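# Open the narrow cabinet's top drawer, close all others

## Task

Pull the top drawer of the slim cabinet with three drawers fully open and leave it open. By the end every other drawer in the room must be fully closed. No cabinet may be moved noticeably from its place. The robot must not fall or finish leaning, or the task fails.

## Robot and tools

ROBOT. A Dexmate Vega on three wheels. Its torso has three links (thigh, shank, chest) that fold in a Z shape at torso_hip_rad, torso_knee_rad and torso_waist_rad. It has two seven-joint arms, each with a two-finger gripper, and a head with head_pan_rad, head_tilt_rad and head_camera_tilt_rad. The cameras are head_camera (896x560 px) and left_wrist_camera and right_wrist_camera (672x420 px each). At the start its footprint is 0.70 m long and 0.63 m wide (0.91 m with folded arms), and its front edge sits 0.35 m ahead of the base origin. It starts in the stand posture.

FRAMES. All positions are in metres. The base frame has its origin on the floor at the turning point, 0.185 m behind the front axle, with x forward, y left and z up. chest, left_hand and right_hand are printed in this frame. A hand point lies between the fingers, 0.033 m back from the closed tips. The fingers point along the hand's z axis and close along its y axis, and the back of the hand (where its camera is) faces -x. Printed hand positions drift more the further the arm reaches. The odometry frame is the base frame as it was at the start.

TOOL move. Give exactly one of these actions: base, joints, or both, each optionally with speeds and min_time_s; or target on its own. Every motion starts at once. cameras lists which images come back: head_camera, left_wrist_camera, right_wrist_camera or all. Omitting it gives all, and [] gives none. A move with no action only reports.
- base: one key only, each an offset from where the base last reported itself. translate_m is metres straight ahead (+ forward, -2 to 2). strafe_m is metres sideways (+ left, -2 to 2), and the heading may wander. rotate_rad is a turn on the spot (+ counter-clockwise seen from above, -3.2 to 3.2). The front wheels re-aim before a new direction, which takes about 0.5 to 1.1 s.
- joints: absolute angles in radians, keyed by joint name. Ranges: hip 0 to 1.57 (0 lays the thigh flat forward); knee 0 to 3.141; waist -1.57 to 1.57 (+ tips the chest back; chest forward lean = knee - hip - waist). Left arm: shoulder_pitch -3.041 to 3.041 (+ swings down); shoulder_yaw -0.423 to 1.523; upper_arm_roll and forearm_roll -3.041 to 3.041; elbow -3.041 to 0.214 (0 straight, negative bends up); wrist_pitch -1.366 to 1.366 (+ tips down); wrist_yaw -1.348 to 1.087 (+ left). Right arm is mirrored: shoulder_pitch negative swings down, shoulder_yaw -1.523 to 0.423, wrist_pitch negative tips down, wrist_yaw -1.087 to 1.348 (+ still left). Grippers go 0 (shut) to 0.785, each finger's angle. Head: pan -2.792 to 2.792 (+ left); tilt -1.483 to 1.483; camera tilt -1.483 to 1.378 (+ down).
- target: an absolute hand pose in the base frame. side is "left" or "right". x, y, z are in m (-3 to 3). pitch_deg runs -30 to 95 (90 means fingers down, 0 means level). heading_deg is 0 for fingers forward, + counter-clockwise. roll_deg is optional and defaults to 0 (level jaw; + clockwise seen from behind). Heading and roll range -360 to 360. line_only true demands a straight path or a refusal. The check covers only the robot's own body, so the robot must be standing still. Straight paths go up to 45 cm; otherwise the arm swings on an arc that can sweep wide. A single target plays at most 8.6 s, so send it again after a "short (part of ...)" result.
- speeds caps top speed for this action: translate_m and strafe_m 0.04 to 0.3 m/s, rotate_rad 0.1 to 0.6 rad/s. min_time_s (0.1 to 8) sets the minimum duration of arm and head motions.

Other tools: wait (seconds 0 to 10, cameras) returns state after letting time pass. zoom_image (camera, region [x0,y0,x1,y1] in pixels, at most 504x504) enlarges part of that camera's latest image. finished_scene (scene = the current scene's number) ends the scene; the drawers must then stay as the goal requires without the robot. An unknown key makes a call invalid. An out-of-range value is refused, and a refused call cancels the rest of your calls in that reply.

RESULTS. "pictures" gives the image order. "move" reads done or the worst status. base_status, joint_status, left_hand_status and right_hand_status use these words: done, off_target (came to rest away from target, may still push), contact_stop or time_out (target dropped and position held; the whole torso or arm group stops), contact_stop_at_<key>, not_followed (a self-collision check held the arm back), refused, reached (within 10 mm and 2 deg), short, unfinished, and limit_stop_at_motor_heat. on_its_own reports motion you did not command. base_odometry counts wheel turns only. turned_by_wheels and turned_by_imu give the turn since the last result. base_tilt gives forward and right lean in degrees. Joint torques and Motor temperatures follow the joint_positions order. Watch for MOTOR HOT, OVER-TEMPERATURE FAULT, TORQUE FAULT and ARM HIT lines.

TORSO PRESETS (hip, knee, waist): stand 0.469, 1.617, 1.048; stand_high 0.78, 1.57, 0.44; lean_20 0.52, 1.05, 0.18; lean_45 0.52, 1.05, -0.26; low_lean_45 0, 0, -0.79. Fold the arms before going to low_lean_45. Fold posture in the order shoulder_pitch, shoulder_yaw, upper_arm_roll, elbow, forearm_roll, wrist_pitch, wrist_yaw: left 1, 0.5, -0.6, -2.5, 0, -0.9, 0; right -1, -0.5, 0.6, -2.5, 0, 0.9, 0.

GRIPPER. The fingers open in a V. At angle a, the gap is about 0.24a - 0.002 m at the hand point and 0.3a - 0.002 m at the tips. The fingers are soft, so the reported angle does not show whether anything is held.

AVOID. Driving into furniture: the base keeps pushing and can shove or slip unnoticed, and a time_out means it was blocked. Shoving a cabinet out of place. Slamming a drawer or pulling it hard. Arms striking or pressing on each other, which can end the scene. Arms hitting the torso, head or base under joints, since nothing but contact stops them. Heavy contact torque (limits: shoulders 141, upper_arm_roll and elbow 75.2, forearm and wrist 23.5 N m). Keeping arms stretched or straining, which overheats motors. Any tipping: nothing stops a fall, and a fallen robot cannot get up. After any stop, back the arm off first. The simulation keeps running while you think.

Each tool is called after "Emit:" as name(argument=value, ...) on one line, values as JSON.

## Session

Emit:
move()

Emit:
move(joints={"head_pan_rad":-1.4,"head_camera_tilt_rad":0.3}, cameras=["head_camera"])

Emit:
move(joints={"head_pan_rad":1.4}, cameras=["head_camera"])

Emit:
move(joints={"head_pan_rad":2.7}, cameras=["head_camera"])

Scene clock: 0.00 s.
Joint torques (N m): no reading
Motor temperatures (°C): left_arm=[31 31 31 26 40 35 41] | right_arm=[30 27 33 31 36 36 33]
base_odometry: x=+0.000 y=+0.000 heading=+0.000
turned_by_wheels: +0.000
turned_by_imu: +0.000
base_tilt: forward=+0.1 right=+0.7
base_status: not commanded
joint_positions: torso_hip_rad=+0.469 torso_knee_rad=+1.617 torso_waist_rad=+1.048 left_shoulder_pitch_rad=+2.189 left_shoulder_yaw_rad=-0.007 left_upper_arm_roll_rad=+0.016 left_elbow_rad=-1.090 left_forearm_roll_rad=+0.013 left_wrist_pitch_rad=-0.515 left_wrist_yaw_rad=+0.020 left_gripper_rad=+0.005 right_shoulder_pitch_rad=-2.209 right_shoulder_yaw_rad=-0.016 right_upper_arm_roll_rad=+0.009 right_elbow_rad=-1.106 right_forearm_roll_rad=-0.010 right_wrist_pitch_rad=+0.494 right_wrist_yaw_rad=-0.018 right_gripper_rad=+0.005 head_pan_rad=+0.000 head_tilt_rad=+0.000 head_camera_tilt_rad=+0.000
joint_status: not commanded
chest: x=-0.0111 y=+0.0000 z=+1.4155 quat_wxyz=(+0.999, +0.000, +0.050, +0.000) (m; base frame)
left_hand: x=+0.2066 y=+0.2195 z=+0.6100 quat_wxyz=(+0.429, +0.002, +0.903, +0.000) pitch_deg=+39.1 heading_deg=-0.2 roll_deg=+0.1 back=up (m; base frame)
right_hand: x=+0.1929 y=-0.2468 z=+0.6050 quat_wxyz=(+0.418, -0.007, +0.908, -0.015) pitch_deg=+40.6 heading_deg=-1.6 roll_deg=-2.5 back=up (m; base frame)
pictures: head_camera, left_wrist_camera, right_wrist_camera

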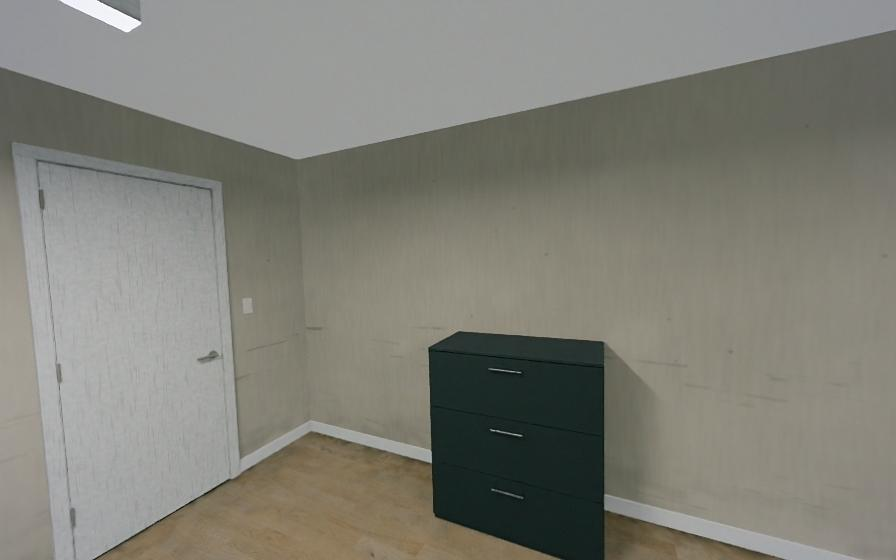

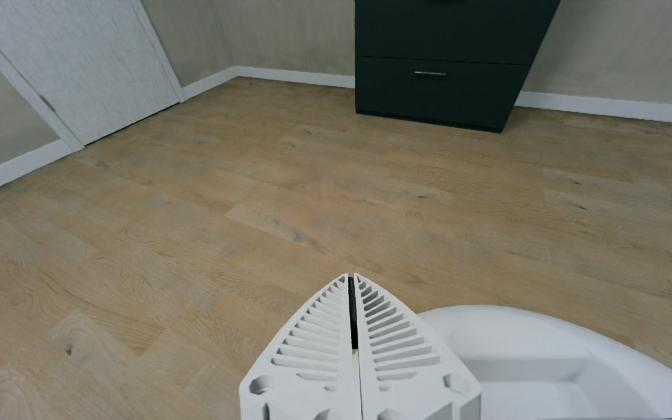

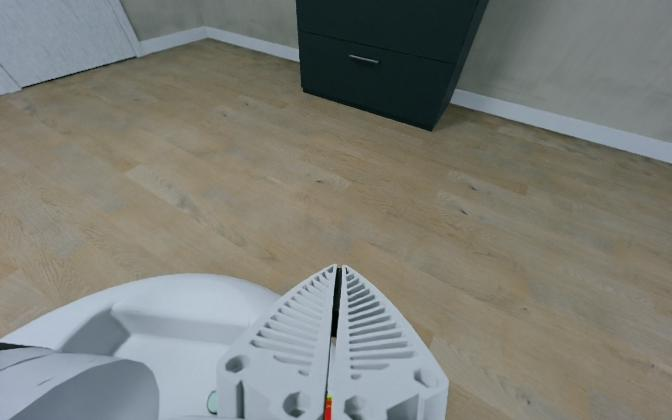

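Scene clock: 1.60 s.
Joint torques (N m): left_arm=[3.47 -0.68 -1.97 -2.78 0.06 -1.86 0.11] | right_arm=[-3.2 -1.01 0.5 -2.14 0.01 2.27 -0.18]
Motor temperatures (°C): left_arm=[31 31 31 26 40 35 41] | right_arm=[30 27 33 31 36 36 33]
move: done
base_odometry: x=+0.000 y=+0.000 heading=+0.000
turned_by_wheels: +0.000
turned_by_imu: +0.000
base_tilt: forward=+0.0 right=+0.7
base_status: not commanded
joint_positions: torso_hip_rad=+0.469 torso_knee_rad=+1.617 torso_waist_rad=+1.048 left_shoulder_pitch_rad=+2.189 left_shoulder_yaw_rad=-0.007 left_upper_arm_roll_rad=+0.016 left_elbow_rad=-1.090 left_forearm_roll_rad=+0.013 left_wrist_pitch_rad=-0.515 left_wrist_yaw_rad=+0.020 left_gripper_rad=+0.005 right_shoulder_pitch_rad=-2.209 right_shoulder_yaw_rad=-0.016 right_upper_arm_roll_rad=+0.009 right_elbow_rad=-1.106 right_forearm_roll_rad=-0.010 right_wrist_pitch_rad=+0.494 right_wrist_yaw_rad=-0.018 right_gripper_rad=+0.005 head_pan_rad=-1.400 head_tilt_rad=+0.000 head_camera_tilt_rad=+0.300
joint_status: all done
chest: x=-0.0111 y=+0.0000 z=+1.4155 quat_wxyz=(+0.999, +0.000, +0.050, +0.000) (m; base frame)
left_hand: x=+0.2066 y=+0.2195 z=+0.6100 quat_wxyz=(+0.429, +0.002, +0.903, +0.000) pitch_deg=+39.1 heading_deg=-0.2 roll_deg=+0.1 back=up (m; base frame)
right_hand: x=+0.1929 y=-0.2468 z=+0.6050 quat_wxyz=(+0.418, -0.007, +0.908, -0.015) pitch_deg=+40.6 heading_deg=-1.6 roll_deg=-2.5 back=up (m; base frame)
pictures: head_camera

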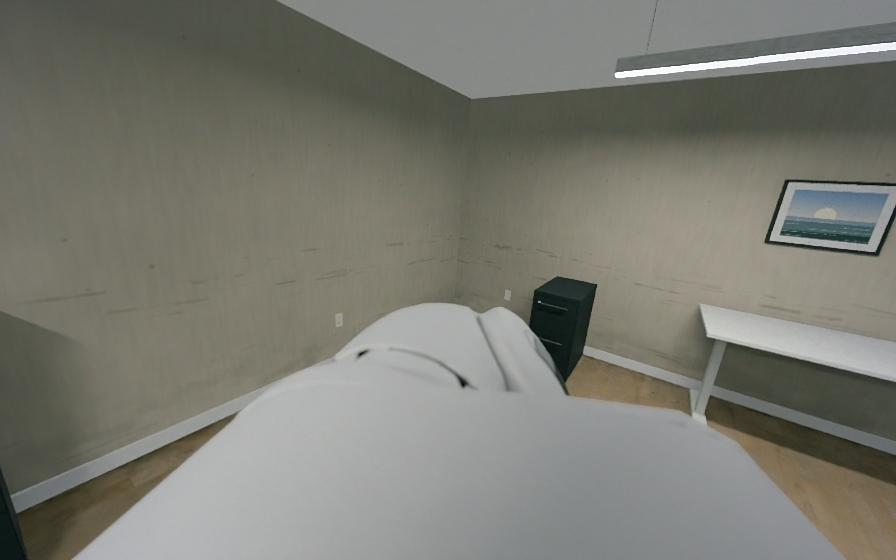

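Scene clock: 4.13 s.
Joint torques (N m): left_arm=[4.35 -0.74 -1.08 -2.83 0.22 -1.78 -0.19] | right_arm=[-5.18 0.33 0.6 -1.73 0.27 2.23 -0.19]
Motor temperatures (°C): left_arm=[31 31 31 26 40 35 41] | right_arm=[30 27 33 31 36 36 33]
move: done
base_odometry: x=+0.000 y=+0.000 heading=+0.000
turned_by_wheels: +0.000
turned_by_imu: +0.000
base_tilt: forward=+0.1 right=+0.8
base_status: not commanded
joint_positions: torso_hip_rad=+0.469 torso_knee_rad=+1.617 torso_waist_rad=+1.048 left_shoulder_pitch_rad=+2.189 left_shoulder_yaw_rad=-0.007 left_upper_arm_roll_rad=+0.016 left_elbow_rad=-1.090 left_forearm_roll_rad=+0.013 left_wrist_pitch_rad=-0.515 left_wrist_yaw_rad=+0.020 left_gripper_rad=+0.005 right_shoulder_pitch_rad=-2.209 right_shoulder_yaw_rad=-0.016 right_upper_arm_roll_rad=+0.009 right_elbow_rad=-1.106 right_forearm_roll_rad=-0.010 right_wrist_pitch_rad=+0.494 right_wrist_yaw_rad=-0.018 right_gripper_rad=+0.005 head_pan_rad=+1.400 head_tilt_rad=+0.000 head_camera_tilt_rad=+0.300
joint_status: all done
chest: x=-0.0111 y=+0.0000 z=+1.4155 quat_wxyz=(+0.999, +0.000, +0.050, +0.000) (m; base frame)
left_hand: x=+0.2066 y=+0.2195 z=+0.6100 quat_wxyz=(+0.429, +0.002, +0.903, +0.000) pitch_deg=+39.1 heading_deg=-0.2 roll_deg=+0.1 back=up (m; base frame)
right_hand: x=+0.1929 y=-0.2468 z=+0.6050 quat_wxyz=(+0.418, -0.007, +0.908, -0.015) pitch_deg=+40.6 heading_deg=-1.6 roll_deg=-2.5 back=up (m; base frame)
pictures: head_camera

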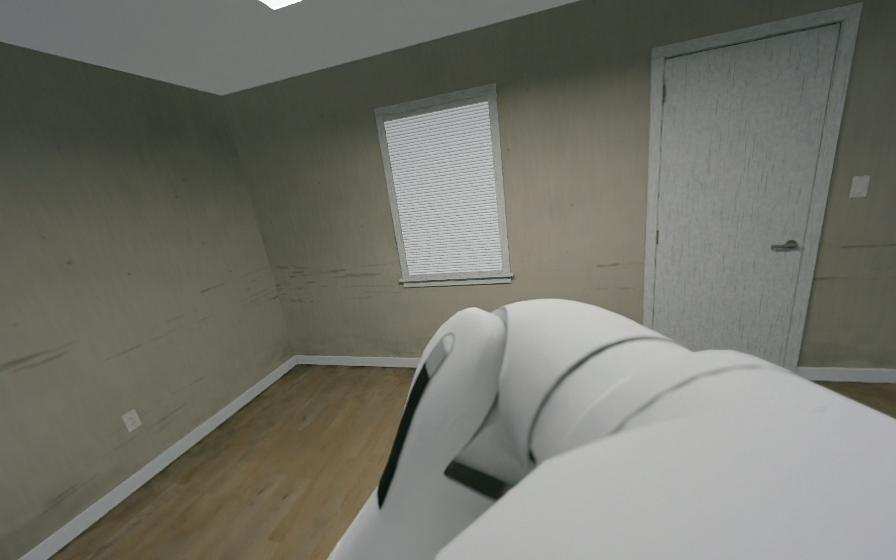

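Scene clock: 5.67 s.
Joint torques (N m): left_arm=[5.88 -2.65 -0.94 -3.32 0.06 -2.93 0.05] | right_arm=[-4.37 -0.98 0.6 -1.7 0.13 2.02 -0.13]
Motor temperatures (°C): left_arm=[31 31 31 26 40 35 41] | right_arm=[30 27 33 31 36 36 33]
move: done
base_odometry: x=+0.000 y=+0.000 heading=+0.000
turned_by_wheels: +0.000
turned_by_imu: +0.000
base_tilt: forward=+0.1 right=+0.7
base_status: not commanded
joint_positions: torso_hip_rad=+0.469 torso_knee_rad=+1.617 torso_waist_rad=+1.048 left_shoulder_pitch_rad=+2.189 left_shoulder_yaw_rad=-0.007 left_upper_arm_roll_rad=+0.016 left_elbow_rad=-1.090 left_forearm_roll_rad=+0.013 left_wrist_pitch_rad=-0.515 left_wrist_yaw_rad=+0.020 left_gripper_rad=+0.005 right_shoulder_pitch_rad=-2.209 right_shoulder_yaw_rad=-0.016 right_upper_arm_roll_rad=+0.009 right_elbow_rad=-1.106 right_forearm_roll_rad=-0.010 right_wrist_pitch_rad=+0.494 right_wrist_yaw_rad=-0.018 right_gripper_rad=+0.005 head_pan_rad=+2.700 head_tilt_rad=+0.000 head_camera_tilt_rad=+0.300
joint_status: all done
chest: x=-0.0111 y=+0.0000 z=+1.4155 quat_wxyz=(+0.999, +0.000, +0.050, +0.000) (m; base frame)
left_hand: x=+0.2066 y=+0.2195 z=+0.6100 quat_wxyz=(+0.429, +0.002, +0.903, +0.000) pitch_deg=+39.1 heading_deg=-0.2 roll_deg=+0.1 back=up (m; base frame)
right_hand: x=+0.1929 y=-0.2468 z=+0.6050 quat_wxyz=(+0.418, -0.007, +0.908, -0.015) pitch_deg=+40.6 heading_deg=-1.6 roll_deg=-2.5 back=up (m; base frame)
pictures: head_camera

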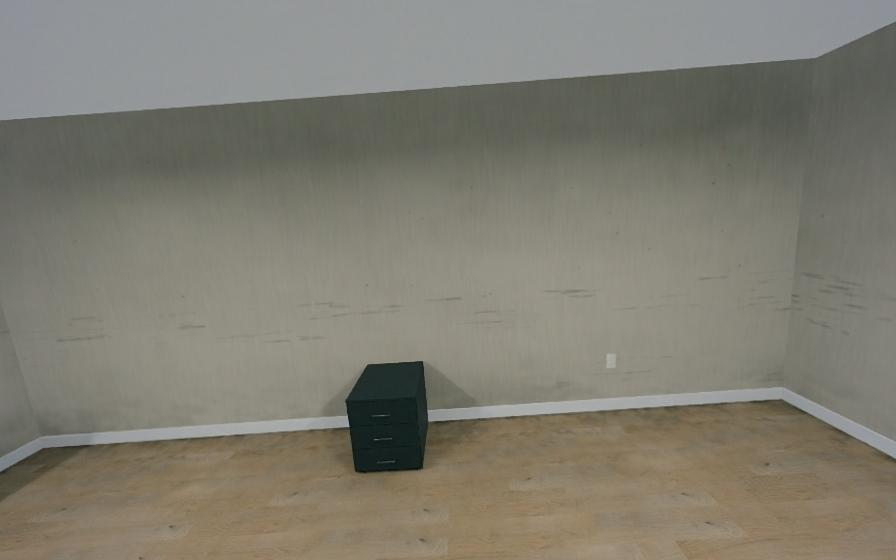

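Emit:
move(base={"rotate_rad":2.85}, joints={"head_pan_rad":0,"head_camera_tilt_rad":0.6})

Emit:
zoom_image(camera="head_camera", region=[300, 200, 600, 400])

Scene clock: 12.67 s.
Joint torques (N m): left_arm=[4.51 -0.12 -1.11 -2.08 0.07 -1.98 -0.03] | right_arm=[-5.18 -0.74 1.16 -2.06 0.06 2.46 -0.17]
Motor temperatures (°C): left_arm=[31 31 31 26 40 35 41] | right_arm=[30 27 33 31 36 36 33]
move: done
base_odometry: x=+0.003 y=+0.000 heading=+2.859
turned_by_wheels: +2.859
turned_by_imu: +2.843
base_tilt: forward=+0.0 right=+0.7
base_status: done
joint_positions: torso_hip_rad=+0.469 torso_knee_rad=+1.617 torso_waist_rad=+1.048 left_shoulder_pitch_rad=+2.189 left_shoulder_yaw_rad=-0.007 left_upper_arm_roll_rad=+0.016 left_elbow_rad=-1.090 left_forearm_roll_rad=+0.013 left_wrist_pitch_rad=-0.515 left_wrist_yaw_rad=+0.020 left_gripper_rad=+0.005 right_shoulder_pitch_rad=-2.209 right_shoulder_yaw_rad=-0.016 right_upper_arm_roll_rad=+0.009 right_elbow_rad=-1.106 right_forearm_roll_rad=-0.010 right_wrist_pitch_rad=+0.494 right_wrist_yaw_rad=-0.018 right_gripper_rad=+0.005 head_pan_rad=+0.000 head_tilt_rad=+0.000 head_camera_tilt_rad=+0.600
joint_status: all done
chest: x=-0.0111 y=+0.0000 z=+1.4155 quat_wxyz=(+0.999, +0.000, +0.050, +0.000) (m; base frame)
left_hand: x=+0.2066 y=+0.2195 z=+0.6100 quat_wxyz=(+0.429, +0.002, +0.903, +0.000) pitch_deg=+39.1 heading_deg=-0.2 roll_deg=+0.1 back=up (m; base frame)
right_hand: x=+0.1929 y=-0.2468 z=+0.6050 quat_wxyz=(+0.418, -0.007, +0.908, -0.015) pitch_deg=+40.6 heading_deg=-1.6 roll_deg=-2.5 back=up (m; base frame)
pictures: head_camera, left_wrist_camera, right_wrist_camera

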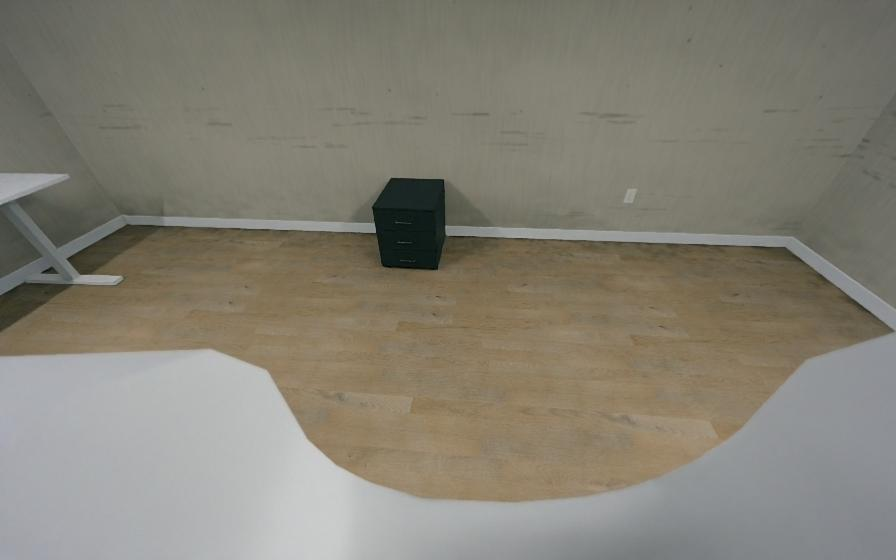

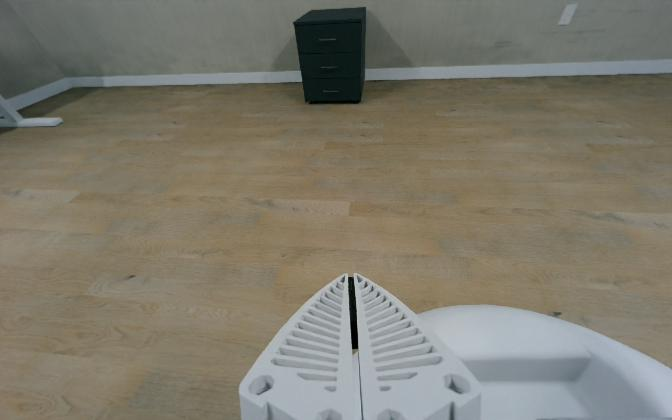

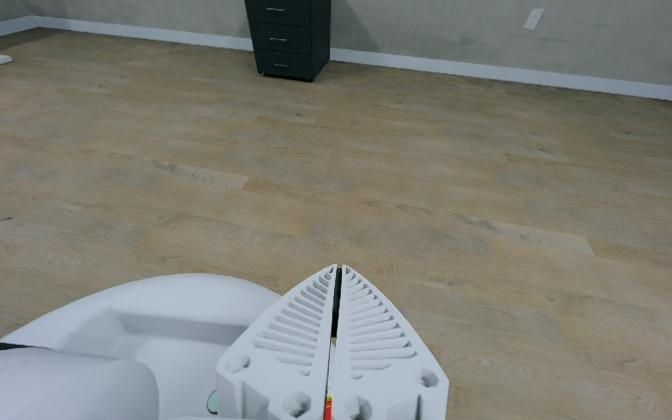

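Scaled by 1.680 from the camera's 896x560 image, which has a finer 960x600 frame.

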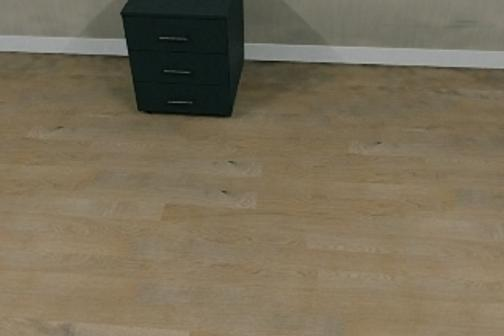

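Emit:
move(base={"rotate_rad":-0.075}, cameras=[])

Emit:
move(base={"strafe_m":0.25}, joints={"torso_hip_rad":0.52,"torso_knee_rad":1.05,"torso_waist_rad":0.18}, cameras=[])

Emit:
move(base={"translate_m":0.85})

Scene clock: 14.57 s.
Joint torques (N m): left_arm=[5.7 -1.26 -0.64 -3.82 0.21 -2.02 -0.18] | right_arm=[-4.1 -1.19 0.64 -2.44 0.17 2.81 -0.25]
Motor temperatures (°C): left_arm=[31 31 31 26 40 35 41] | right_arm=[30 27 33 31 36 36 33]
move: done
base_odometry: x=+0.003 y=+0.000 heading=+2.784
turned_by_wheels: -0.075
turned_by_imu: -0.074
base_tilt: forward=+0.0 right=+0.8
base_status: done
joint_positions: torso_hip_rad=+0.469 torso_knee_rad=+1.617 torso_waist_rad=+1.048 left_shoulder_pitch_rad=+2.189 left_shoulder_yaw_rad=-0.007 left_upper_arm_roll_rad=+0.016 left_elbow_rad=-1.090 left_forearm_roll_rad=+0.013 left_wrist_pitch_rad=-0.515 left_wrist_yaw_rad=+0.020 left_gripper_rad=+0.005 right_shoulder_pitch_rad=-2.209 right_shoulder_yaw_rad=-0.016 right_upper_arm_roll_rad=+0.009 right_elbow_rad=-1.106 right_forearm_roll_rad=-0.010 right_wrist_pitch_rad=+0.494 right_wrist_yaw_rad=-0.018 right_gripper_rad=+0.005 head_pan_rad=+0.000 head_tilt_rad=+0.000 head_camera_tilt_rad=+0.600
joint_status: not commanded
chest: x=-0.0111 y=+0.0000 z=+1.4155 quat_wxyz=(+0.999, +0.000, +0.050, +0.000) (m; base frame)
left_hand: x=+0.2066 y=+0.2195 z=+0.6100 quat_wxyz=(+0.429, +0.002, +0.903, +0.000) pitch_deg=+39.1 heading_deg=-0.2 roll_deg=+0.1 back=up (m; base frame)
right_hand: x=+0.1929 y=-0.2468 z=+0.6050 quat_wxyz=(+0.418, -0.007, +0.908, -0.015) pitch_deg=+40.6 heading_deg=-1.6 roll_deg=-2.5 back=up (m; base frame)
pictures: none
No camera images: "cameras" was empty.

Scene clock: 19.07 s.
Joint torques (N m): left_arm=[12.01 0.34 -0.87 -1.6 0.33 -1.48 -0.02] | right_arm=[-11.5 -1.35 0.88 -1.53 0.05 2.32 -0.13]
Motor temperatures (°C): left_arm=[31 31 31 26 40 35 41] | right_arm=[30 27 33 31 36 36 33]
move: done
base_odometry: x=-0.083 y=-0.234 heading=+2.790
turned_by_wheels: +0.006
turned_by_imu: +0.002
base_tilt: forward=+0.0 right=+0.7
base_status: done
joint_positions: torso_hip_rad=+0.520 torso_knee_rad=+1.050 torso_waist_rad=+0.180 left_shoulder_pitch_rad=+2.189 left_shoulder_yaw_rad=-0.007 left_upper_arm_roll_rad=+0.016 left_elbow_rad=-1.090 left_forearm_roll_rad=+0.013 left_wrist_pitch_rad=-0.515 left_wrist_yaw_rad=+0.020 left_gripper_rad=+0.005 right_shoulder_pitch_rad=-2.209 right_shoulder_yaw_rad=-0.016 right_upper_arm_roll_rad=+0.009 right_elbow_rad=-1.106 right_forearm_roll_rad=-0.010 right_wrist_pitch_rad=+0.494 right_wrist_yaw_rad=-0.018 right_gripper_rad=+0.005 head_pan_rad=+0.000 head_tilt_rad=+0.000 head_camera_tilt_rad=+0.600
joint_status: all done
chest: x=-0.1368 y=+0.0000 z=+1.2996 quat_wxyz=(+0.985, +0.000, +0.174, +0.000) (m; base frame)
left_hand: x=-0.1251 y=+0.2195 z=+0.4652 quat_wxyz=(+0.314, +0.002, +0.950, -0.001) pitch_deg=+53.5 heading_deg=-0.2 roll_deg=+0.0 back=up (m; base frame)
right_hand: x=-0.1396 y=-0.2468 z=+0.4638 quat_wxyz=(+0.301, -0.009, +0.953, -0.014) pitch_deg=+54.9 heading_deg=-2.2 roll_deg=-3.2 back=up (m; base frame)
pictures: none
No camera images: "cameras" was empty.

Scene clock: 24.03 s.
Joint torques (N m): left_arm=[10.31 -0.47 -0.74 -1.12 0.2 -1.33 -0.01] | right_arm=[-11 -1.55 0.8 -1.68 0.03 2.02 -0.17]
Motor temperatures (°C): left_arm=[31 31 31 26 40 35 41] | right_arm=[30 27 33 31 36 36 33]
move: done
base_odometry: x=-0.881 y=+0.059 heading=+2.789
turned_by_wheels: -0.001
turned_by_imu: -0.004
base_tilt: forward=+0.0 right=+0.8
base_status: done
joint_positions: torso_hip_rad=+0.520 torso_knee_rad=+1.050 torso_waist_rad=+0.180 left_shoulder_pitch_rad=+2.189 left_shoulder_yaw_rad=-0.007 left_upper_arm_roll_rad=+0.016 left_elbow_rad=-1.090 left_forearm_roll_rad=+0.013 left_wrist_pitch_rad=-0.515 left_wrist_yaw_rad=+0.020 left_gripper_rad=+0.005 right_shoulder_pitch_rad=-2.209 right_shoulder_yaw_rad=-0.016 right_upper_arm_roll_rad=+0.009 right_elbow_rad=-1.106 right_forearm_roll_rad=-0.010 right_wrist_pitch_rad=+0.494 right_wrist_yaw_rad=-0.018 right_gripper_rad=+0.005 head_pan_rad=+0.000 head_tilt_rad=+0.000 head_camera_tilt_rad=+0.600
joint_status: not commanded
chest: x=-0.1368 y=+0.0000 z=+1.2996 quat_wxyz=(+0.985, +0.000, +0.174, +0.000) (m; base frame)
left_hand: x=-0.1251 y=+0.2195 z=+0.4652 quat_wxyz=(+0.314, +0.002, +0.950, -0.001) pitch_deg=+53.5 heading_deg=-0.2 roll_deg=+0.0 back=up (m; base frame)
right_hand: x=-0.1396 y=-0.2468 z=+0.4638 quat_wxyz=(+0.301, -0.009, +0.953, -0.014) pitch_deg=+54.9 heading_deg=-2.2 roll_deg=-3.2 back=up (m; base frame)
pictures: head_camera, left_wrist_camera, right_wrist_camera

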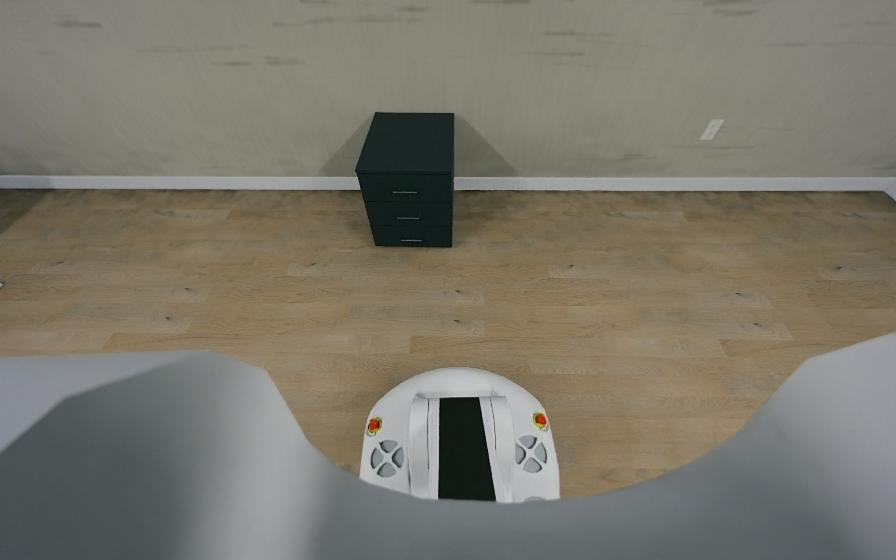

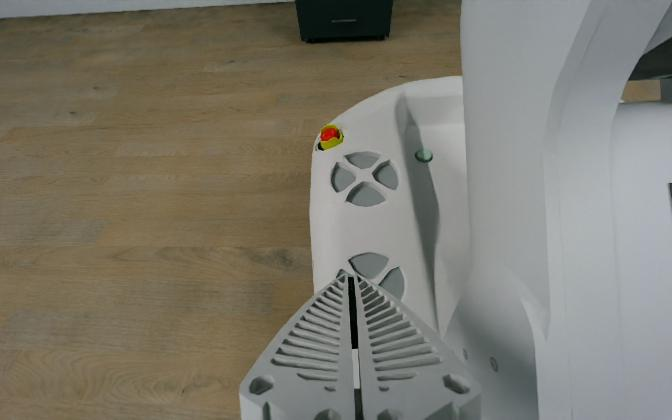

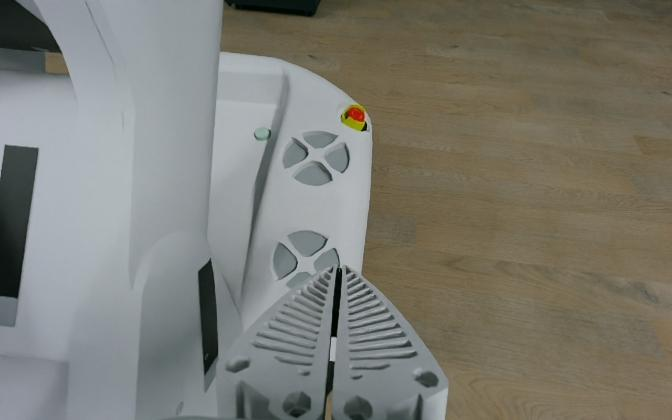

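Emit:
move(target={"side":"left","x":0.6,"y":0.21,"z":0.5,"pitch_deg":40,"heading_deg":0,"roll_deg":0})

Scene clock: 24.63 s.
Joint torques (N m): left_arm=[10.74 -0.29 -0.54 -1.45 0.25 -2.46 -0.1] | right_arm=[-10.99 -1.83 1.15 -0.41 0.15 2.13 -0.29]
Motor temperatures (°C): left_arm=[31 31 31 26 40 35 41] | right_arm=[30 27 33 31 36 36 33]
move: refused
base_odometry: x=-0.881 y=+0.059 heading=+2.789
turned_by_wheels: +0.000
turned_by_imu: +0.000
base_tilt: forward=+0.0 right=+0.8
base_status: not commanded
joint_positions: torso_hip_rad=+0.520 torso_knee_rad=+1.050 torso_waist_rad=+0.180 left_shoulder_pitch_rad=+2.189 left_shoulder_yaw_rad=-0.007 left_upper_arm_roll_rad=+0.016 left_elbow_rad=-1.090 left_forearm_roll_rad=+0.013 left_wrist_pitch_rad=-0.515 left_wrist_yaw_rad=+0.020 left_gripper_rad=+0.005 right_shoulder_pitch_rad=-2.209 right_shoulder_yaw_rad=-0.016 right_upper_arm_roll_rad=+0.009 right_elbow_rad=-1.106 right_forearm_roll_rad=-0.010 right_wrist_pitch_rad=+0.494 right_wrist_yaw_rad=-0.018 right_gripper_rad=+0.005 head_pan_rad=+0.000 head_tilt_rad=+0.000 head_camera_tilt_rad=+0.600
joint_status: not commanded
chest: x=-0.1368 y=+0.0000 z=+1.2996 quat_wxyz=(+0.985, +0.000, +0.174, +0.000) (m; base frame)
left_hand: x=-0.1251 y=+0.2195 z=+0.4652 quat_wxyz=(+0.314, +0.002, +0.950, -0.001) pitch_deg=+53.5 heading_deg=-0.2 roll_deg=+0.0 back=up (m; base frame)
left_hand_status: refused: no posture of the arm gets there (out of reach): the closest leaves the hand 8.5 cm and 1 deg from the pose. Nothing moved.
right_hand: x=-0.1396 y=-0.2468 z=+0.4638 quat_wxyz=(+0.301, -0.009, +0.953, -0.014) pitch_deg=+54.9 heading_deg=-2.2 roll_deg=-3.2 back=up (m; base frame)
pictures: head_camera, left_wrist_camera, right_wrist_camera

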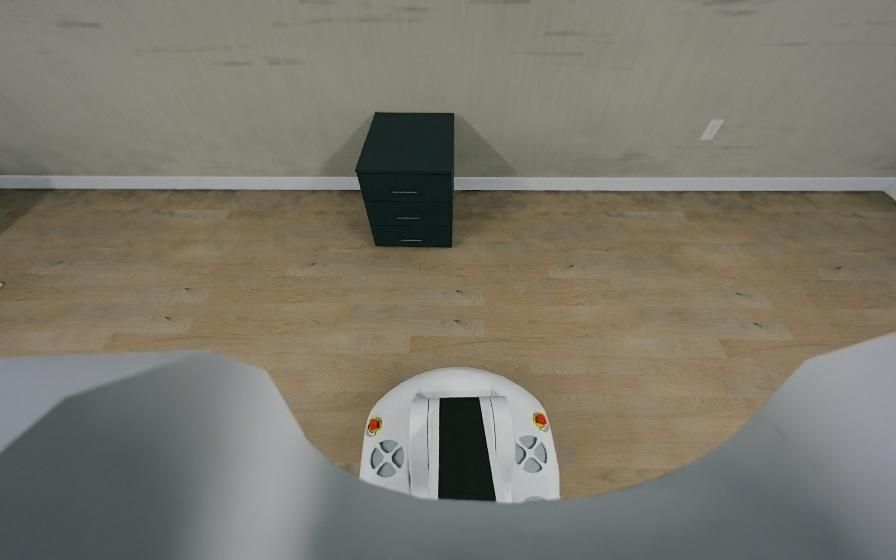

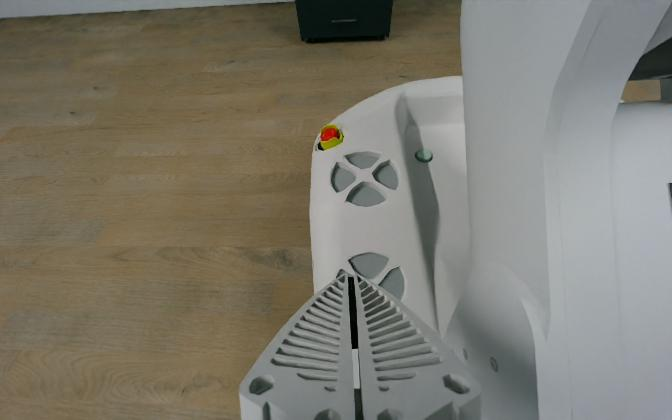

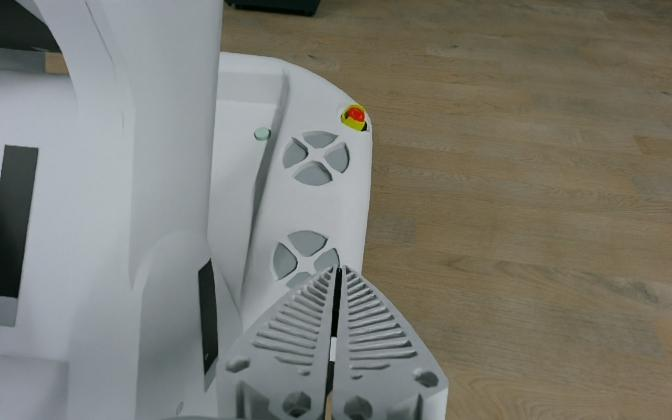

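Emit:
move(joints={"torso_waist_rad":-0.52,"head_camera_tilt_rad":0.0}, cameras=[])

Emit:
move(target={"side":"left","x":0.6,"y":0.21,"z":0.48,"pitch_deg":35,"heading_deg":0,"roll_deg":90})

Scene clock: 28.90 s.
Joint torques (N m): left_arm=[22.45 1.07 -1.05 3.71 0.1 -0.35 -0.02] | right_arm=[-22.15 -0.52 0.23 3.06 0.12 -0.6 0.06]
Motor temperatures (°C): left_arm=[31 31 31 26 40 35 41] | right_arm=[30 27 33 31 36 36 33]
move: done
base_odometry: x=-0.881 y=+0.059 heading=+2.789
turned_by_wheels: +0.000
turned_by_imu: +0.000
base_tilt: forward=+0.0 right=+0.8
base_status: not commanded
joint_positions: torso_hip_rad=+0.520 torso_knee_rad=+1.050 torso_waist_rad=-0.520 left_shoulder_pitch_rad=+2.189 left_shoulder_yaw_rad=-0.007 left_upper_arm_roll_rad=+0.016 left_elbow_rad=-1.090 left_forearm_roll_rad=+0.013 left_wrist_pitch_rad=-0.516 left_wrist_yaw_rad=+0.020 left_gripper_rad=+0.005 right_shoulder_pitch_rad=-2.209 right_shoulder_yaw_rad=-0.016 right_upper_arm_roll_rad=+0.009 right_elbow_rad=-1.106 right_forearm_roll_rad=-0.010 right_wrist_pitch_rad=+0.494 right_wrist_yaw_rad=-0.018 right_gripper_rad=+0.005 head_pan_rad=+0.000 head_tilt_rad=+0.000 head_camera_tilt_rad=+0.000
joint_status: all done
chest: x=+0.1227 y=+0.0000 z=+1.1338 quat_wxyz=(+0.865, +0.000, +0.501, +0.000) (m; base frame)
left_hand: x=-0.4056 y=+0.2195 z=+0.4881 quat_wxyz=(-0.031, +0.002, +1.000, -0.001) pitch_deg=+86.5 heading_deg=-177.7 roll_deg=+2.5 (m; base frame)
right_hand: x=-0.4177 y=-0.2468 z=+0.4963 quat_wxyz=(-0.044, -0.013, +0.999, -0.010) pitch_deg=+84.8 heading_deg=-166.0 roll_deg=+12.6 (m; base frame)
pictures: none
No camera images: "cameras" was empty.

Scene clock: 29.20 s.
Joint torques (N m): left_arm=[24.82 -0.7 -0.89 4.42 -0.02 -0.05 -0.26] | right_arm=[-23.05 -0.97 0.32 3.31 0.12 0.28 0.09]
Motor temperatures (°C): left_arm=[31 31 31 26 40 35 41] | right_arm=[30 27 33 31 36 36 33]
move: refused
base_odometry: x=-0.881 y=+0.059 heading=+2.789
turned_by_wheels: +0.000
turned_by_imu: +0.000
base_tilt: forward=+0.0 right=+0.8
base_status: not commanded
joint_positions: torso_hip_rad=+0.520 torso_knee_rad=+1.050 torso_waist_rad=-0.520 left_shoulder_pitch_rad=+2.189 left_shoulder_yaw_rad=-0.007 left_upper_arm_roll_rad=+0.016 left_elbow_rad=-1.090 left_forearm_roll_rad=+0.013 left_wrist_pitch_rad=-0.516 left_wrist_yaw_rad=+0.020 left_gripper_rad=+0.005 right_shoulder_pitch_rad=-2.209 right_shoulder_yaw_rad=-0.016 right_upper_arm_roll_rad=+0.009 right_elbow_rad=-1.106 right_forearm_roll_rad=-0.010 right_wrist_pitch_rad=+0.494 right_wrist_yaw_rad=-0.018 right_gripper_rad=+0.005 head_pan_rad=+0.000 head_tilt_rad=+0.000 head_camera_tilt_rad=+0.000
joint_status: not commanded
chest: x=+0.1227 y=+0.0000 z=+1.1338 quat_wxyz=(+0.865, +0.000, +0.501, +0.000) (m; base frame)
left_hand: x=-0.4056 y=+0.2195 z=+0.4881 quat_wxyz=(-0.031, +0.002, +1.000, -0.001) pitch_deg=+86.5 heading_deg=-177.7 roll_deg=+2.5 (m; base frame)
left_hand_status: refused: neither the straight line nor an arc passes: the way is over 45 cm, too long for a line; the best arc brings the left forearm within 1.9 cm of the chest (limit 2.0). Nothing moved.
right_hand: x=-0.4177 y=-0.2468 z=+0.4963 quat_wxyz=(-0.044, -0.013, +0.999, -0.010) pitch_deg=+84.8 heading_deg=-166.0 roll_deg=+12.6 (m; base frame)
pictures: head_camera, left_wrist_camera, right_wrist_camera

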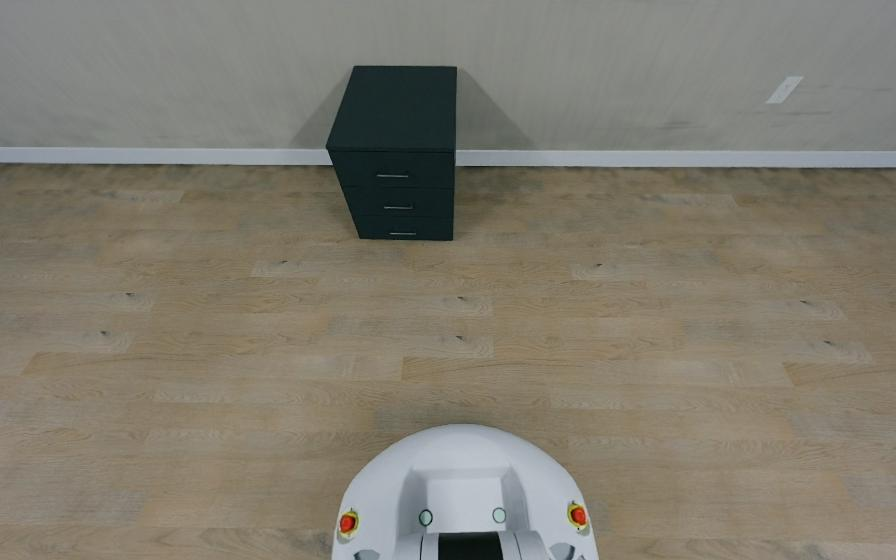

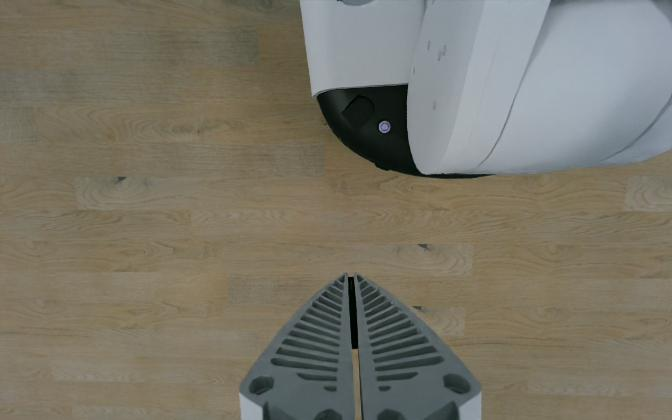

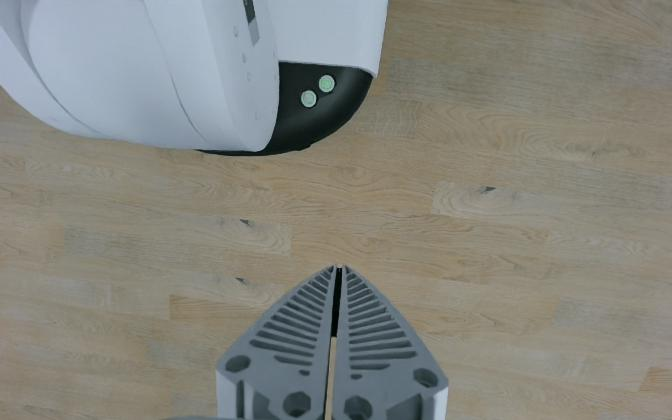

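Emit:
move(joints={"left_shoulder_pitch_rad":0.3,"left_shoulder_yaw_rad":0.15,"left_elbow_rad":-1.7,"left_wrist_pitch_rad":0}, cameras=["head_camera"])

Emit:
move(target={"side":"left","x":0.6,"y":0.21,"z":0.48,"pitch_deg":35,"heading_deg":0,"roll_deg":90})

Scene clock: 41.67 s.
Joint torques (N m): left_arm=[-84.67 -5.75 4.5 -24.25 0.5 -7.41 -0.44] | right_arm=[-22.75 -1.78 0.55 4.6 0.05 0.66 0]
Motor temperatures (°C): left_arm=[49 31 31 31 40 38 41] | right_arm=[30 27 33 31 36 36 33]
move: torque_fault
TORQUE FAULT: left_shoulder_pitch_rad reached its load limit. The left arm stopped for 10 seconds, dropped its targets and accepts commands again: back off and push less far. Before the stop ended, the hold on left_shoulder_pitch_rad was turned back by 1.2 degrees, the way its load pushed it. The stop added 9.4 s to the call and to motion_time.
base_odometry: x=-0.881 y=+0.059 heading=+2.789
turned_by_wheels: +0.000
turned_by_imu: +0.001
base_tilt: forward=+0.0 right=+0.8
base_status: not commanded
joint_positions: torso_hip_rad=+0.520 torso_knee_rad=+1.051 torso_waist_rad=-0.520 left_shoulder_pitch_rad=+1.711 left_shoulder_yaw_rad=+0.037 left_upper_arm_roll_rad=+0.016 left_elbow_rad=-1.253 left_forearm_roll_rad=+0.013 left_wrist_pitch_rad=-0.369 left_wrist_yaw_rad=+0.020 left_gripper_rad=+0.005 right_shoulder_pitch_rad=-2.209 right_shoulder_yaw_rad=-0.016 right_upper_arm_roll_rad=+0.009 right_elbow_rad=-1.106 right_forearm_roll_rad=-0.010 right_wrist_pitch_rad=+0.494 right_wrist_yaw_rad=-0.018 right_gripper_rad=+0.005 head_pan_rad=+0.000 head_tilt_rad=+0.000 head_camera_tilt_rad=+0.000
joint_status: left_shoulder_pitch_rad torque_fault (moved -0.496 of -1.889); left_shoulder_yaw_rad torque_fault (moved +0.044 of +0.157); left_elbow_rad torque_fault (moved -0.162 of -0.610); left_wrist_pitch_rad torque_fault (moved +0.148 of +0.516)
chest: x=+0.1230 y=+0.0000 z=+1.1338 quat_wxyz=(+0.865, +0.000, +0.501, +0.000) (m; base frame)
left_hand: x=-0.0006 y=+0.2368 z=+0.3128 quat_wxyz=(+0.213, +0.024, +0.977, +0.004) pitch_deg=+65.3 heading_deg=-0.4 roll_deg=+2.4 back=up (m; base frame)
right_hand: x=-0.4179 y=-0.2468 z=+0.4967 quat_wxyz=(-0.044, -0.013, +0.999, -0.010) pitch_deg=+84.8 heading_deg=-166.1 roll_deg=+12.5 (m; base frame)
pictures: head_camera
ARM HIT: the robot struck its own base or body hard.

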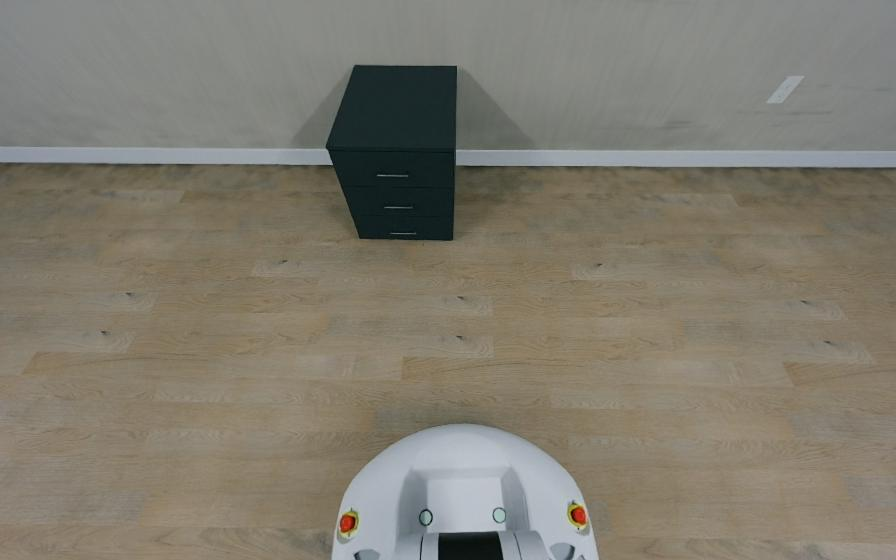

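not run: a stop came earlier in this reply.

Emit:
move(joints={"left_shoulder_pitch_rad":2.05}, cameras=[])

Emit:
move(joints={"left_elbow_rad":-2.1,"left_shoulder_yaw_rad":0.3}, cameras=["head_camera"])

Scene clock: 44.57 s.
Joint torques (N m): left_arm=[28.56 -2.24 0.66 1.33 0.02 -0.61 -0.19] | right_arm=[-23.47 -0.98 0.68 4.02 0.11 -0.6 0.05]
Motor temperatures (°C): left_arm=[48 31 31 30 40 37 41] | right_arm=[30 27 33 31 36 36 33]
move: done
base_odometry: x=-0.881 y=+0.059 heading=+2.789
turned_by_wheels: +0.000
turned_by_imu: +0.000
base_tilt: forward=+0.0 right=+0.7
base_status: not commanded
joint_positions: torso_hip_rad=+0.520 torso_knee_rad=+1.050 torso_waist_rad=-0.520 left_shoulder_pitch_rad=+2.046 left_shoulder_yaw_rad=+0.037 left_upper_arm_roll_rad=+0.016 left_elbow_rad=-1.255 left_forearm_roll_rad=+0.013 left_wrist_pitch_rad=-0.370 left_wrist_yaw_rad=+0.020 left_gripper_rad=+0.005 right_shoulder_pitch_rad=-2.209 right_shoulder_yaw_rad=-0.016 right_upper_arm_roll_rad=+0.009 right_elbow_rad=-1.106 right_forearm_roll_rad=-0.010 right_wrist_pitch_rad=+0.494 right_wrist_yaw_rad=-0.018 right_gripper_rad=+0.005 head_pan_rad=+0.000 head_tilt_rad=+0.000 head_camera_tilt_rad=+0.000
joint_status: all done
chest: x=+0.1228 y=+0.0000 z=+1.1338 quat_wxyz=(+0.865, +0.000, +0.501, +0.000) (m; base frame)
left_hand: x=-0.2607 y=+0.2363 z=+0.3986 quat_wxyz=(+0.050, +0.024, +0.998, -0.001) pitch_deg=+84.2 heading_deg=-2.0 roll_deg=+0.8 (m; base frame)
right_hand: x=-0.4177 y=-0.2468 z=+0.4963 quat_wxyz=(-0.044, -0.013, +0.999, -0.010) pitch_deg=+84.8 heading_deg=-166.0 roll_deg=+12.6 (m; base frame)
pictures: none
No camera images: "cameras" was empty.

Scene clock: 48.77 s.
Joint torques (N m): left_arm=[16.51 2.5 0.64 -5.15 0.3 -1.61 -0.28] | right_arm=[-22.51 -1.05 0.42 4.16 0.09 -0.22 0.06]
Motor temperatures (°C): left_arm=[46 31 31 30 40 37 41] | right_arm=[30 27 33 31 36 36 33]
move: done
base_odometry: x=-0.881 y=+0.059 heading=+2.789
turned_by_wheels: +0.000
turned_by_imu: +0.000
base_tilt: forward=+0.0 right=+0.7
base_status: not commanded
joint_positions: torso_hip_rad=+0.520 torso_knee_rad=+1.050 torso_waist_rad=-0.520 left_shoulder_pitch_rad=+2.050 left_shoulder_yaw_rad=+0.298 left_upper_arm_roll_rad=+0.016 left_elbow_rad=-2.096 left_forearm_roll_rad=+0.013 left_wrist_pitch_rad=-0.370 left_wrist_yaw_rad=+0.020 left_gripper_rad=+0.005 right_shoulder_pitch_rad=-2.209 right_shoulder_yaw_rad=-0.016 right_upper_arm_roll_rad=+0.009 right_elbow_rad=-1.106 right_forearm_roll_rad=-0.010 right_wrist_pitch_rad=+0.494 right_wrist_yaw_rad=-0.018 right_gripper_rad=+0.005 head_pan_rad=+0.000 head_tilt_rad=+0.000 head_camera_tilt_rad=+0.000
joint_status: all done
chest: x=+0.1228 y=+0.0000 z=+1.1338 quat_wxyz=(+0.865, +0.000, +0.501, +0.000) (m; base frame)
left_hand: x=+0.2429 y=+0.1826 z=+0.5654 quat_wxyz=(+0.447, +0.134, +0.882, -0.060) pitch_deg=+36.4 heading_deg=-16.2 roll_deg=+1.0 back=up (m; base frame)
right_hand: x=-0.4177 y=-0.2468 z=+0.4963 quat_wxyz=(-0.044, -0.013, +0.999, -0.010) pitch_deg=+84.8 heading_deg=-166.0 roll_deg=+12.5 (m; base frame)
pictures: head_camera

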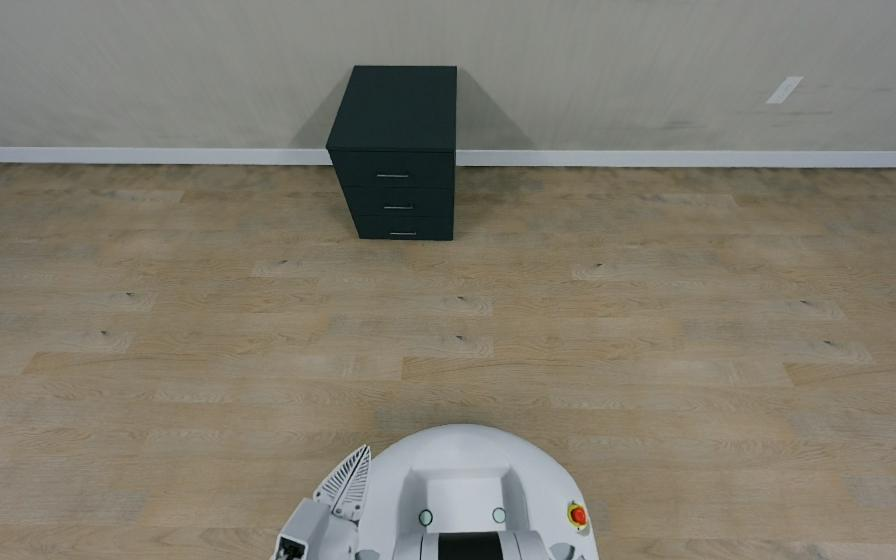

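Emit:
move(target={"side":"left","x":0.62,"y":0.22,"z":0.48,"pitch_deg":35,"heading_deg":0,"roll_deg":90})

Scene clock: 49.20 s.
Joint torques (N m): left_arm=[18.6 1.92 0.81 -4.32 0.24 -1.79 -0.23] | right_arm=[-23.43 -0.82 0.81 4.3 0.17 -0.3 -0.16]
Motor temperatures (°C): left_arm=[46 31 31 30 40 37 41] | right_arm=[30 27 33 31 36 36 33]
move: refused
base_odometry: x=-0.881 y=+0.059 heading=+2.789
turned_by_wheels: +0.000
turned_by_imu: +0.000
base_tilt: forward=+0.0 right=+0.7
base_status: not commanded
joint_positions: torso_hip_rad=+0.520 torso_knee_rad=+1.050 torso_waist_rad=-0.520 left_shoulder_pitch_rad=+2.050 left_shoulder_yaw_rad=+0.299 left_upper_arm_roll_rad=+0.016 left_elbow_rad=-2.099 left_forearm_roll_rad=+0.013 left_wrist_pitch_rad=-0.370 left_wrist_yaw_rad=+0.020 left_gripper_rad=+0.005 right_shoulder_pitch_rad=-2.209 right_shoulder_yaw_rad=-0.016 right_upper_arm_roll_rad=+0.009 right_elbow_rad=-1.106 right_forearm_roll_rad=-0.010 right_wrist_pitch_rad=+0.494 right_wrist_yaw_rad=-0.018 right_gripper_rad=+0.005 head_pan_rad=+0.000 head_tilt_rad=+0.000 head_camera_tilt_rad=+0.000
joint_status: not commanded
chest: x=+0.1228 y=+0.0000 z=+1.1338 quat_wxyz=(+0.865, +0.000, +0.501, +0.000) (m; base frame)
left_hand: x=+0.2441 y=+0.1821 z=+0.5665 quat_wxyz=(+0.448, +0.134, +0.882, -0.060) pitch_deg=+36.2 heading_deg=-16.3 roll_deg=+1.0 back=up (m; base frame)
left_hand_status: refused: the arm stands too near the robot already: the left finger within 0.7 cm of the torso (limit 2.0). Nothing moved. Move it clear with "joints".
right_hand: x=-0.4177 y=-0.2468 z=+0.4963 quat_wxyz=(-0.044, -0.013, +0.999, -0.010) pitch_deg=+84.8 heading_deg=-166.0 roll_deg=+12.5 (m; base frame)
pictures: head_camera, left_wrist_camera, right_wrist_camera

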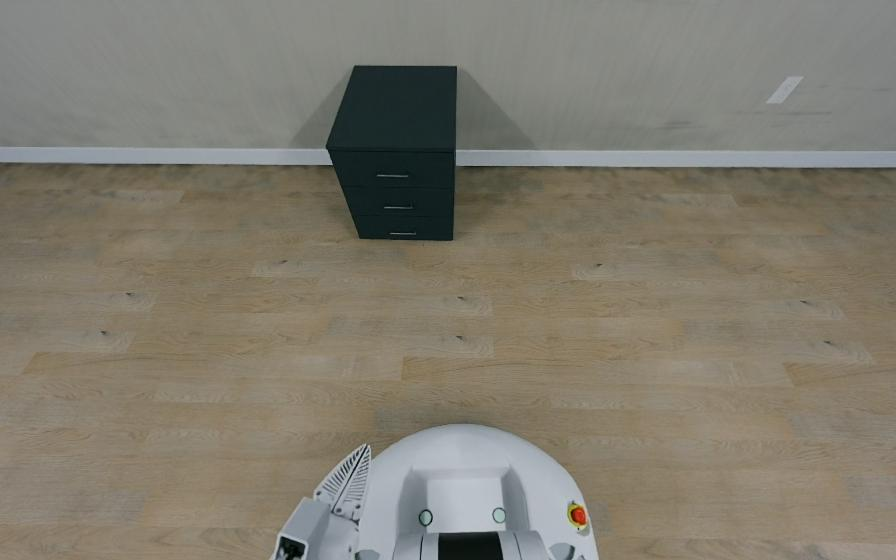

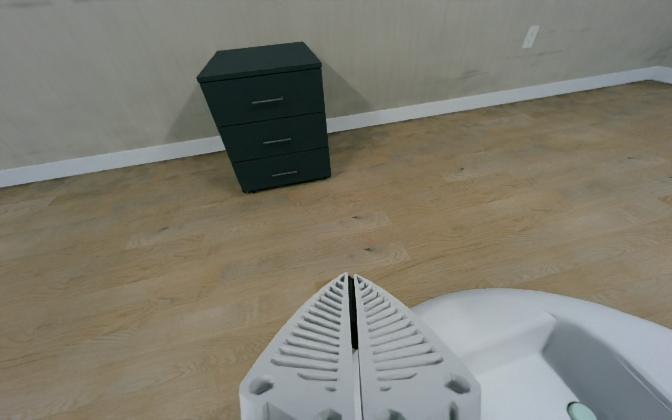

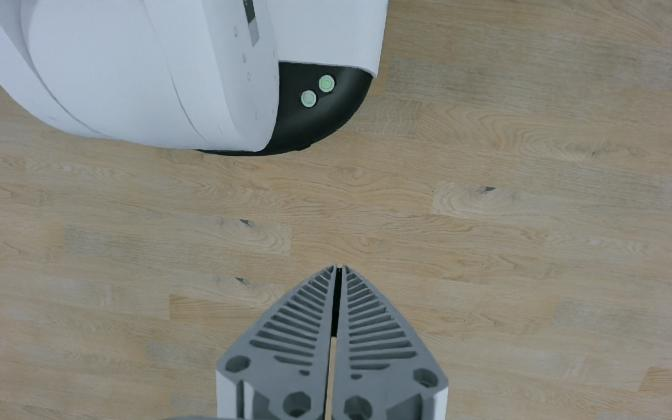

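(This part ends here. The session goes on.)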